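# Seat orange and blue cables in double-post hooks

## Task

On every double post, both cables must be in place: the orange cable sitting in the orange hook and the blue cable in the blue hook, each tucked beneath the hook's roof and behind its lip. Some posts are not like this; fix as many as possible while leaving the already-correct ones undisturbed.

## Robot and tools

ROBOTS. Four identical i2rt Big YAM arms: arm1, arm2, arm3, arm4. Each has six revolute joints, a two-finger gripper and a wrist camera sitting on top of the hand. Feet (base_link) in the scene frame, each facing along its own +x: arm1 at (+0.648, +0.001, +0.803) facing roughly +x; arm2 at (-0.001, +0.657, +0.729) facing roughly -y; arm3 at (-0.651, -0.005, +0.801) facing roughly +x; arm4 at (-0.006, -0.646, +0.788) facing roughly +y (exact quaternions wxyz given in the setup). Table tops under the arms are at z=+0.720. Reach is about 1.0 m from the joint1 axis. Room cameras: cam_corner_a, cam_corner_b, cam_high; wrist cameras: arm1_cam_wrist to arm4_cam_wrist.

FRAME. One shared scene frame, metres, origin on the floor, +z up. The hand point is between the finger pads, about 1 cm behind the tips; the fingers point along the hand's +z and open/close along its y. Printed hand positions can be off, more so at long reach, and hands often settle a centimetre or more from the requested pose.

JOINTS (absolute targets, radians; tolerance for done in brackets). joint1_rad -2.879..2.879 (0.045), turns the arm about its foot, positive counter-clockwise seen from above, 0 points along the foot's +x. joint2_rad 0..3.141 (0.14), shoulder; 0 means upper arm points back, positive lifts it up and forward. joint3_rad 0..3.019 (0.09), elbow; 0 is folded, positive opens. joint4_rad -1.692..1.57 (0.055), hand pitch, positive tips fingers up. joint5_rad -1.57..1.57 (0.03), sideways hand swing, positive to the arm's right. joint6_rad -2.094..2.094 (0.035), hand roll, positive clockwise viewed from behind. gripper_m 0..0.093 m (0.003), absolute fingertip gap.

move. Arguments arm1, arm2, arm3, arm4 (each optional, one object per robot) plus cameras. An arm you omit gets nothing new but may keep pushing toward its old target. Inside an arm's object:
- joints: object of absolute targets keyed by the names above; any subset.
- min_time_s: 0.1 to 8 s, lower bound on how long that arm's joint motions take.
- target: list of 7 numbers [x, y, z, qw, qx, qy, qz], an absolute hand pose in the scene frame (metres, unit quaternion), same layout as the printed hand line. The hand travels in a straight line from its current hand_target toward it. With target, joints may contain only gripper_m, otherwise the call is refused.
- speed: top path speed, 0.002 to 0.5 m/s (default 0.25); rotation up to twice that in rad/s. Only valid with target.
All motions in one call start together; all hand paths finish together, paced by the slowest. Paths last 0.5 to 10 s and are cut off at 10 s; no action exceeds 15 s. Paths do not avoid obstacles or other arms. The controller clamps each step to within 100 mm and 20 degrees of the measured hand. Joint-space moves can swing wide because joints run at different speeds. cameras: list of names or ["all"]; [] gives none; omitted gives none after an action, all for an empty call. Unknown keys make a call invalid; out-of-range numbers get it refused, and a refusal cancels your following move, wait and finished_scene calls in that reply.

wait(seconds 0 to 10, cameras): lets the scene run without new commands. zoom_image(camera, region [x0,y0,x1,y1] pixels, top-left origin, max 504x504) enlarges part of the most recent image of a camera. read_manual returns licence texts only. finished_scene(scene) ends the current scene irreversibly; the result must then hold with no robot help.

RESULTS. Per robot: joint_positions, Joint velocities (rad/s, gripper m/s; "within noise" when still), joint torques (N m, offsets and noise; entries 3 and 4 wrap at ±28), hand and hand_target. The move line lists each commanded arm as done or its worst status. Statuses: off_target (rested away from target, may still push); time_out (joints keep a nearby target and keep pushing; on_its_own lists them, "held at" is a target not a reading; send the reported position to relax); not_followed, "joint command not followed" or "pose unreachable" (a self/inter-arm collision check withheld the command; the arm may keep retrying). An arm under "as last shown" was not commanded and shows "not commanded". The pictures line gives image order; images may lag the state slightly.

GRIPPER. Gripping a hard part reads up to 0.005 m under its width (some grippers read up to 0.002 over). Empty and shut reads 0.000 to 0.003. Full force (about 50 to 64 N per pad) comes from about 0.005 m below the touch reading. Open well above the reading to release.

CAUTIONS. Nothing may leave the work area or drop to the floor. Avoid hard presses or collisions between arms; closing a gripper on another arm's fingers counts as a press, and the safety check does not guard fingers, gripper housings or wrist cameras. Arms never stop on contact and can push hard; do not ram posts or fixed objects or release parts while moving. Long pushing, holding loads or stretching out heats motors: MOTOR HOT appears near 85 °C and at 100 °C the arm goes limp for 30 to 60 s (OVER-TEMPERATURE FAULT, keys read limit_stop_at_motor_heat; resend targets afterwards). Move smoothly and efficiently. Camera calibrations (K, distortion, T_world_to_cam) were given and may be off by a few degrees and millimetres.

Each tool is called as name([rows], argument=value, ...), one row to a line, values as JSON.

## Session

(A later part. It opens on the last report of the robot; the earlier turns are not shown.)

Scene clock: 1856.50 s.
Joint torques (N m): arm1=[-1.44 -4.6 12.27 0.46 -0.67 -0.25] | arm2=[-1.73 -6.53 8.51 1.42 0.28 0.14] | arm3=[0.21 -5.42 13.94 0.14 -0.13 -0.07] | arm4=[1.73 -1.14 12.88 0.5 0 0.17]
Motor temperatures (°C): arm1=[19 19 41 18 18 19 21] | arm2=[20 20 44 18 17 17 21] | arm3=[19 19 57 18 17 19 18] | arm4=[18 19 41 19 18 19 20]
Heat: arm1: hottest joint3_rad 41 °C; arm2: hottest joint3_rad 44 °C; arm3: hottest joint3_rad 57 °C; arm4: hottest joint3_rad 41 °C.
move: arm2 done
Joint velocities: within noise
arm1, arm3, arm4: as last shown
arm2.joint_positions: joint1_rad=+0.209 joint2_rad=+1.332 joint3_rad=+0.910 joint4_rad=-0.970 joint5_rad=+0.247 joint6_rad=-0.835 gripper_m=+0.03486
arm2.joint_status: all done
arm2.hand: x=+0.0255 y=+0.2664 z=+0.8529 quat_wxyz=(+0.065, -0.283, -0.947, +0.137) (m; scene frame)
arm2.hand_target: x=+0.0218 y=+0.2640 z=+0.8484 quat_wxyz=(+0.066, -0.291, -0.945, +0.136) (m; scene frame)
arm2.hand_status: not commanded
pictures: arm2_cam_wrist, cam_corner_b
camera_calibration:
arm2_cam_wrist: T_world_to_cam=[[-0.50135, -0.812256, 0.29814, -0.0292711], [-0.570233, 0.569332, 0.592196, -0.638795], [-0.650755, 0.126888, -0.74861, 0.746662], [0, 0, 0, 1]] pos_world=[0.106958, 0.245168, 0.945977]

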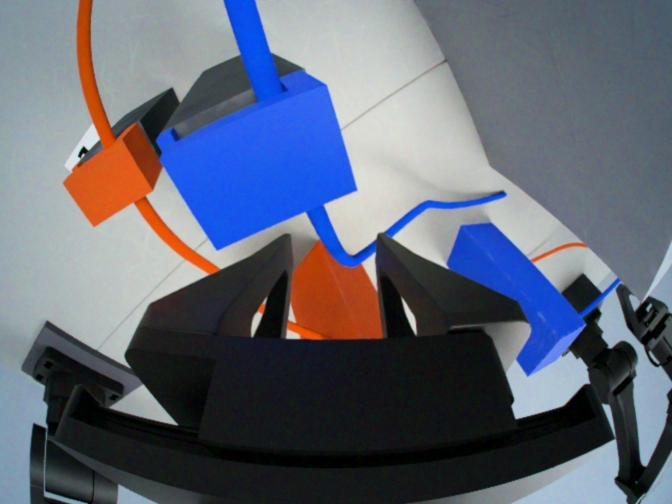

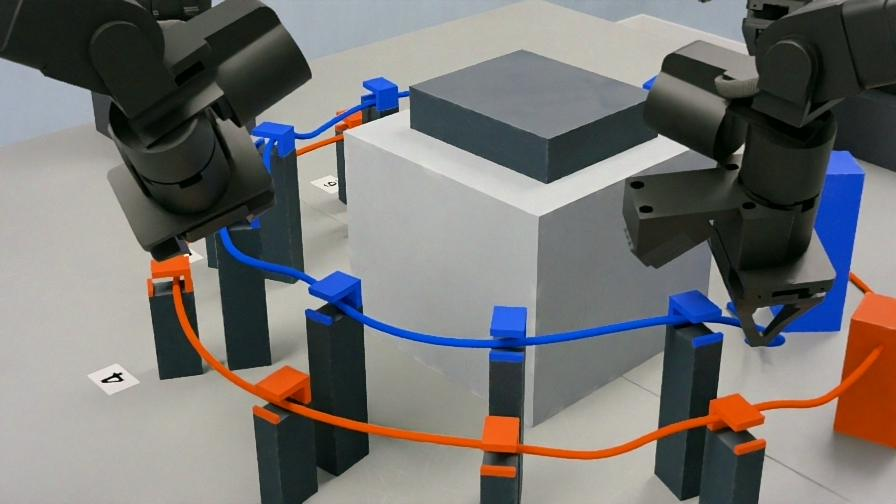

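move(arm2={"joints": {"joint2_rad": 1.06}, "min_time_s": 1.2}, cameras=["all"])

zoom_image(camera="cam_corner_b", region=[420, 200, 860, 420])

zoom_image(camera="cam_corner_b", region=[180, 80, 430, 300])

zoom_image(camera="cam_corner_a", region=[100, 100, 500, 400])

zoom_image(camera="cam_corner_a", region=[450, 100, 850, 400])

Scene clock: 1863.70 s.
Joint torques (N m): arm1=[-1.38 -4.66 12.26 0.46 -0.67 -0.25] | arm2=[-1.38 -4.95 9.74 1.76 0.27 0.16] | arm3=[0.21 -5.36 13.94 0.14 -0.14 -0.07] | arm4=[1.55 -1.08 12.92 0.53 0 0.15]
Motor temperatures (°C): arm1=[19 19 41 18 18 19 21] | arm2=[20 20 43 18 17 17 21] | arm3=[19 19 57 18 17 19 18] | arm4=[18 19 41 19 18 19 20]
Heat: arm1: hottest joint3_rad 41 °C; arm2: hottest joint3_rad 43 °C; arm3: hottest joint3_rad 57 °C; arm4: hottest joint3_rad 41 °C.
move: arm2 done
Joint velocities: within noise
arm1, arm3, arm4: as last shown
arm2.joint_positions: joint1_rad=+0.209 joint2_rad=+1.062 joint3_rad=+0.907 joint4_rad=-0.970 joint5_rad=+0.247 joint6_rad=-0.835 gripper_m=+0.03494
arm2.joint_status: all done
arm2.hand: x=+0.0225 y=+0.2785 z=+0.9496 quat_wxyz=(+0.005, -0.293, -0.922, +0.253) (m; scene frame)
arm2.hand_target: x=+0.0190 y=+0.2754 z=+0.9528 quat_wxyz=(+0.002, -0.302, -0.917, +0.260) (m; scene frame)
arm2.hand_status: not commanded
pictures: arm1_cam_wrist, arm2_cam_wrist, arm3_cam_wrist, arm4_cam_wrist, cam_corner_a, cam_corner_b, cam_high
camera_calibration:
arm1_cam_wrist: T_world_to_cam=[[-0.872571, 0.302375, 0.383652, -0.092934], [0.312577, 0.949165, -0.0371641, -0.0260725], [-0.375387, 0.0874925, -0.922729, 1.10197], [0, 0, 0, 1]] pos_world=[0.340723, -0.043566, 1.0515]
arm2_cam_wrist: T_world_to_cam=[[-0.521578, -0.709344, 0.474118, -0.24507], [-0.592438, 0.700988, 0.397031, -0.555503], [-0.613982, -0.0738029, -0.785862, 0.905917], [0, 0, 0, 1]] pos_world=[0.0992927, 0.282421, 1.04867]
arm3_cam_wrist: T_world_to_cam=[[-0.862343, -0.366893, -0.348933, -0.0516177], [-0.505465, 0.663947, 0.551071, -0.6462], [0.0294889, 0.651586, -0.758001, 0.80473], [0, 0, 0, 1]] pos_world=[-0.394874, -0.114246, 0.948077]
arm4_cam_wrist: T_world_to_cam=[[0.528181, -0.757832, -0.383034, 0.0871683], [-0.581303, -0.65152, 0.48745, -0.76318], [-0.61896, -0.0348032, -0.784651, 0.96911], [0, 0, 0, 1]] pos_world=[0.110161, -0.39744, 1.16581]

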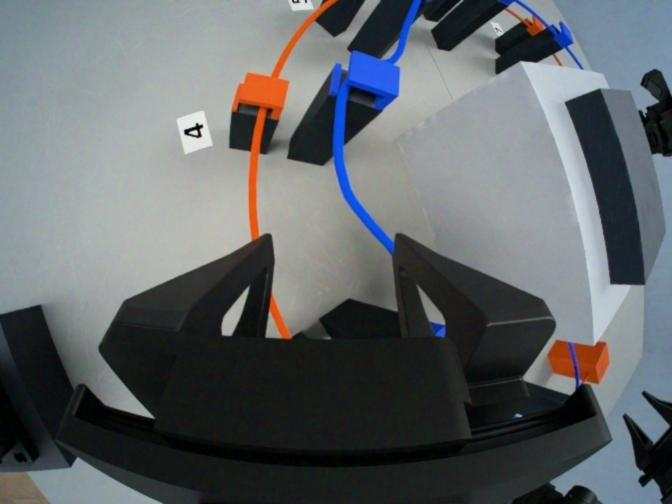

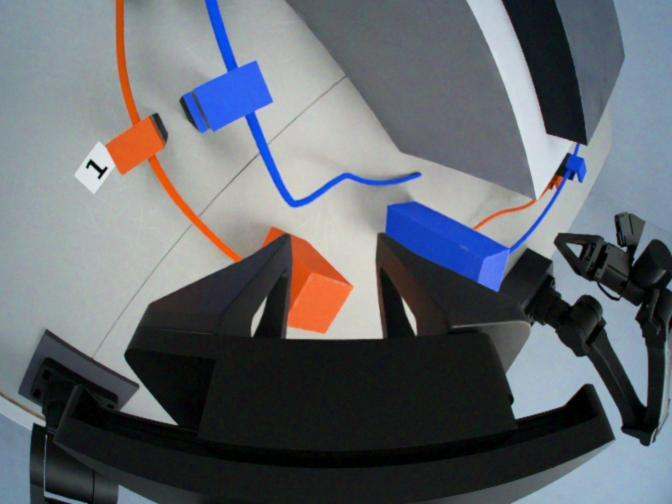

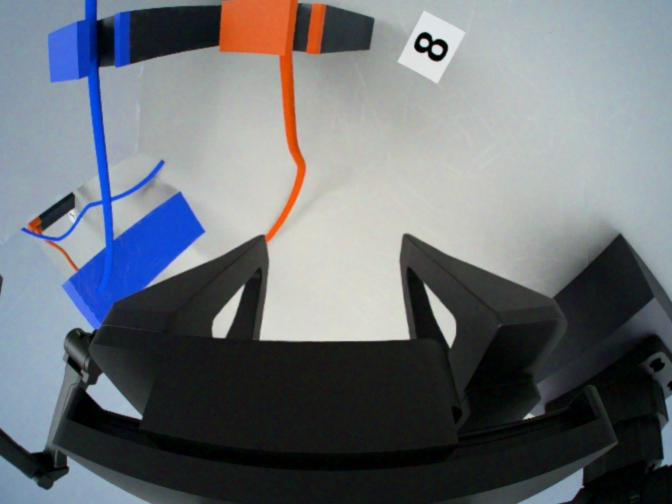

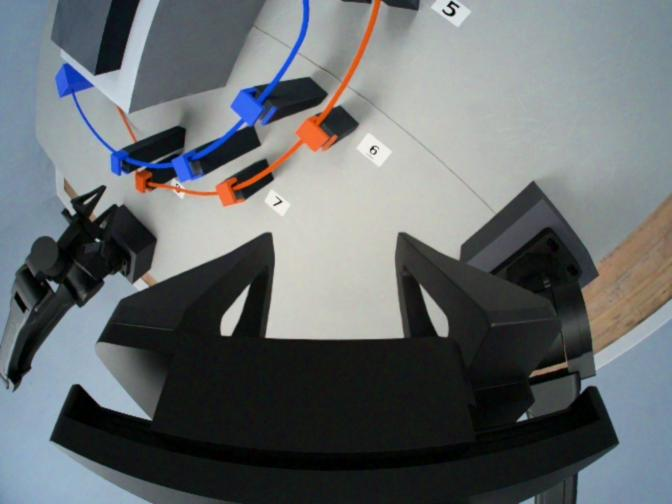

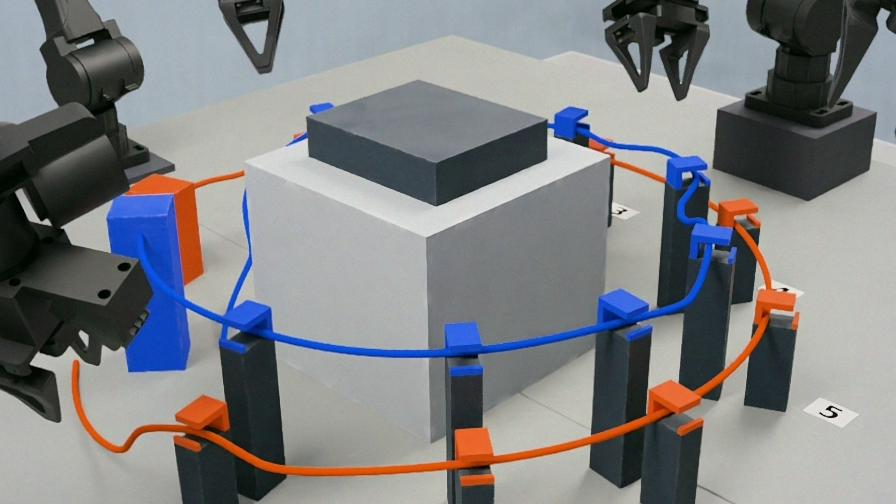

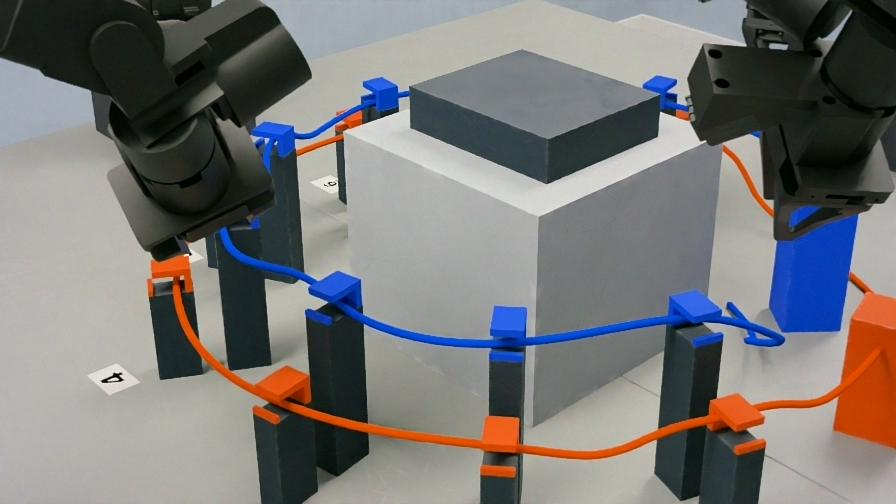

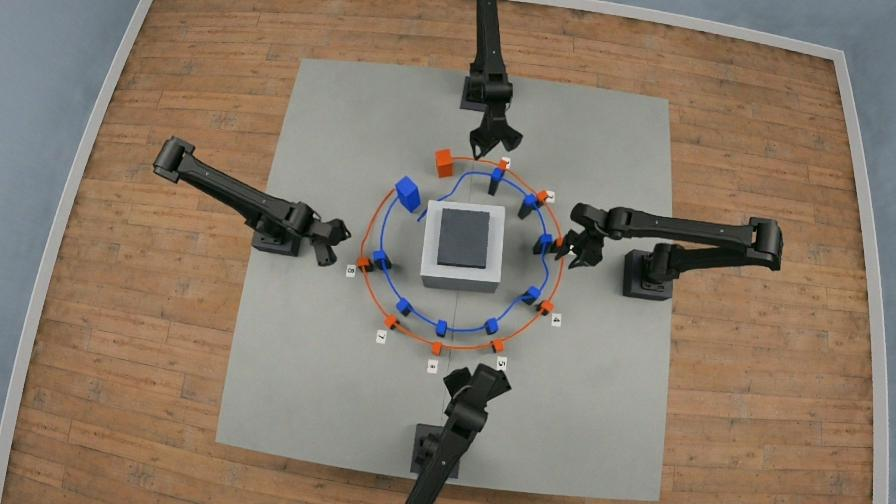

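Scaled by 1.145 from the camera's 896x504 image, which has a finer 1280x720 frame.

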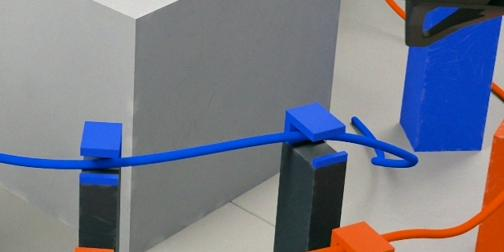

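Scaled by 2.016 from the camera's 896x504 image, which has a finer 1280x720 frame.

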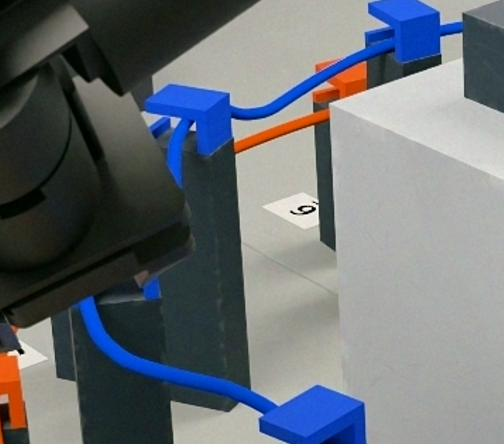

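Scaled by 1.260 from the camera's 896x504 image, which has a finer 1280x720 frame.

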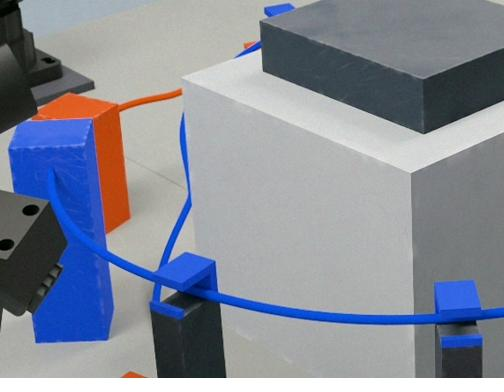

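Scaled by 1.260 from the camera's 896x504 image, which has a finer 1280x720 frame.

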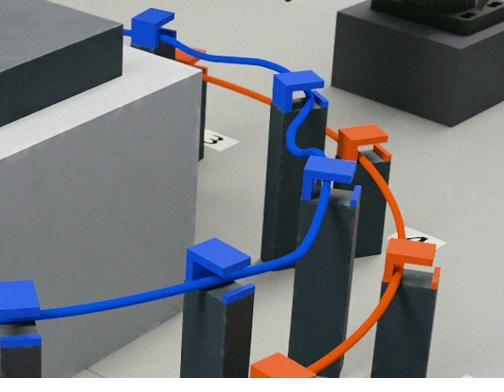

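zoom_image(camera="cam_corner_a", region=[130, 370, 330, 490])

zoom_image(camera="arm3_cam_wrist", region=[180, 0, 400, 120])

zoom_image(camera="cam_corner_a", region=[600, 350, 740, 450])

Scaled by 2.520 from the camera's 896x504 image, which has a finer 1280x720 frame.

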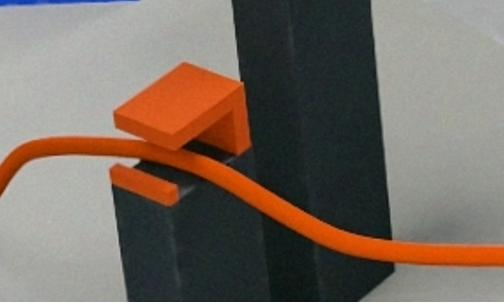

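Scaled by 2.291 from the camera's 672x504 image, which has a finer 960x720 frame.

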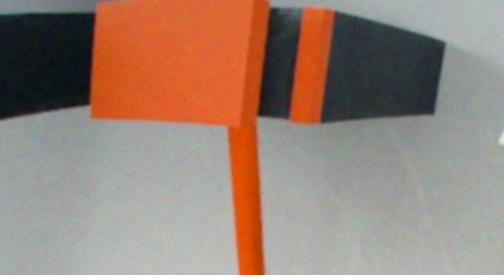

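Scaled by 3.600 from the camera's 896x504 image, which has a finer 1280x720 frame.

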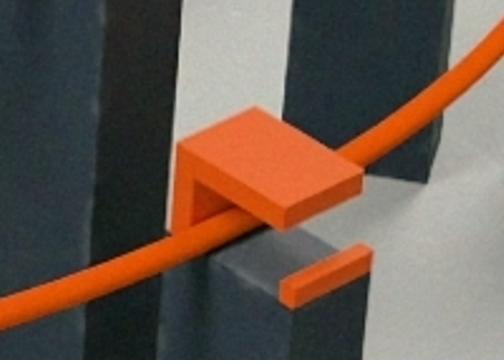

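finished_scene(scene=1)

The scene is finished: the task was done.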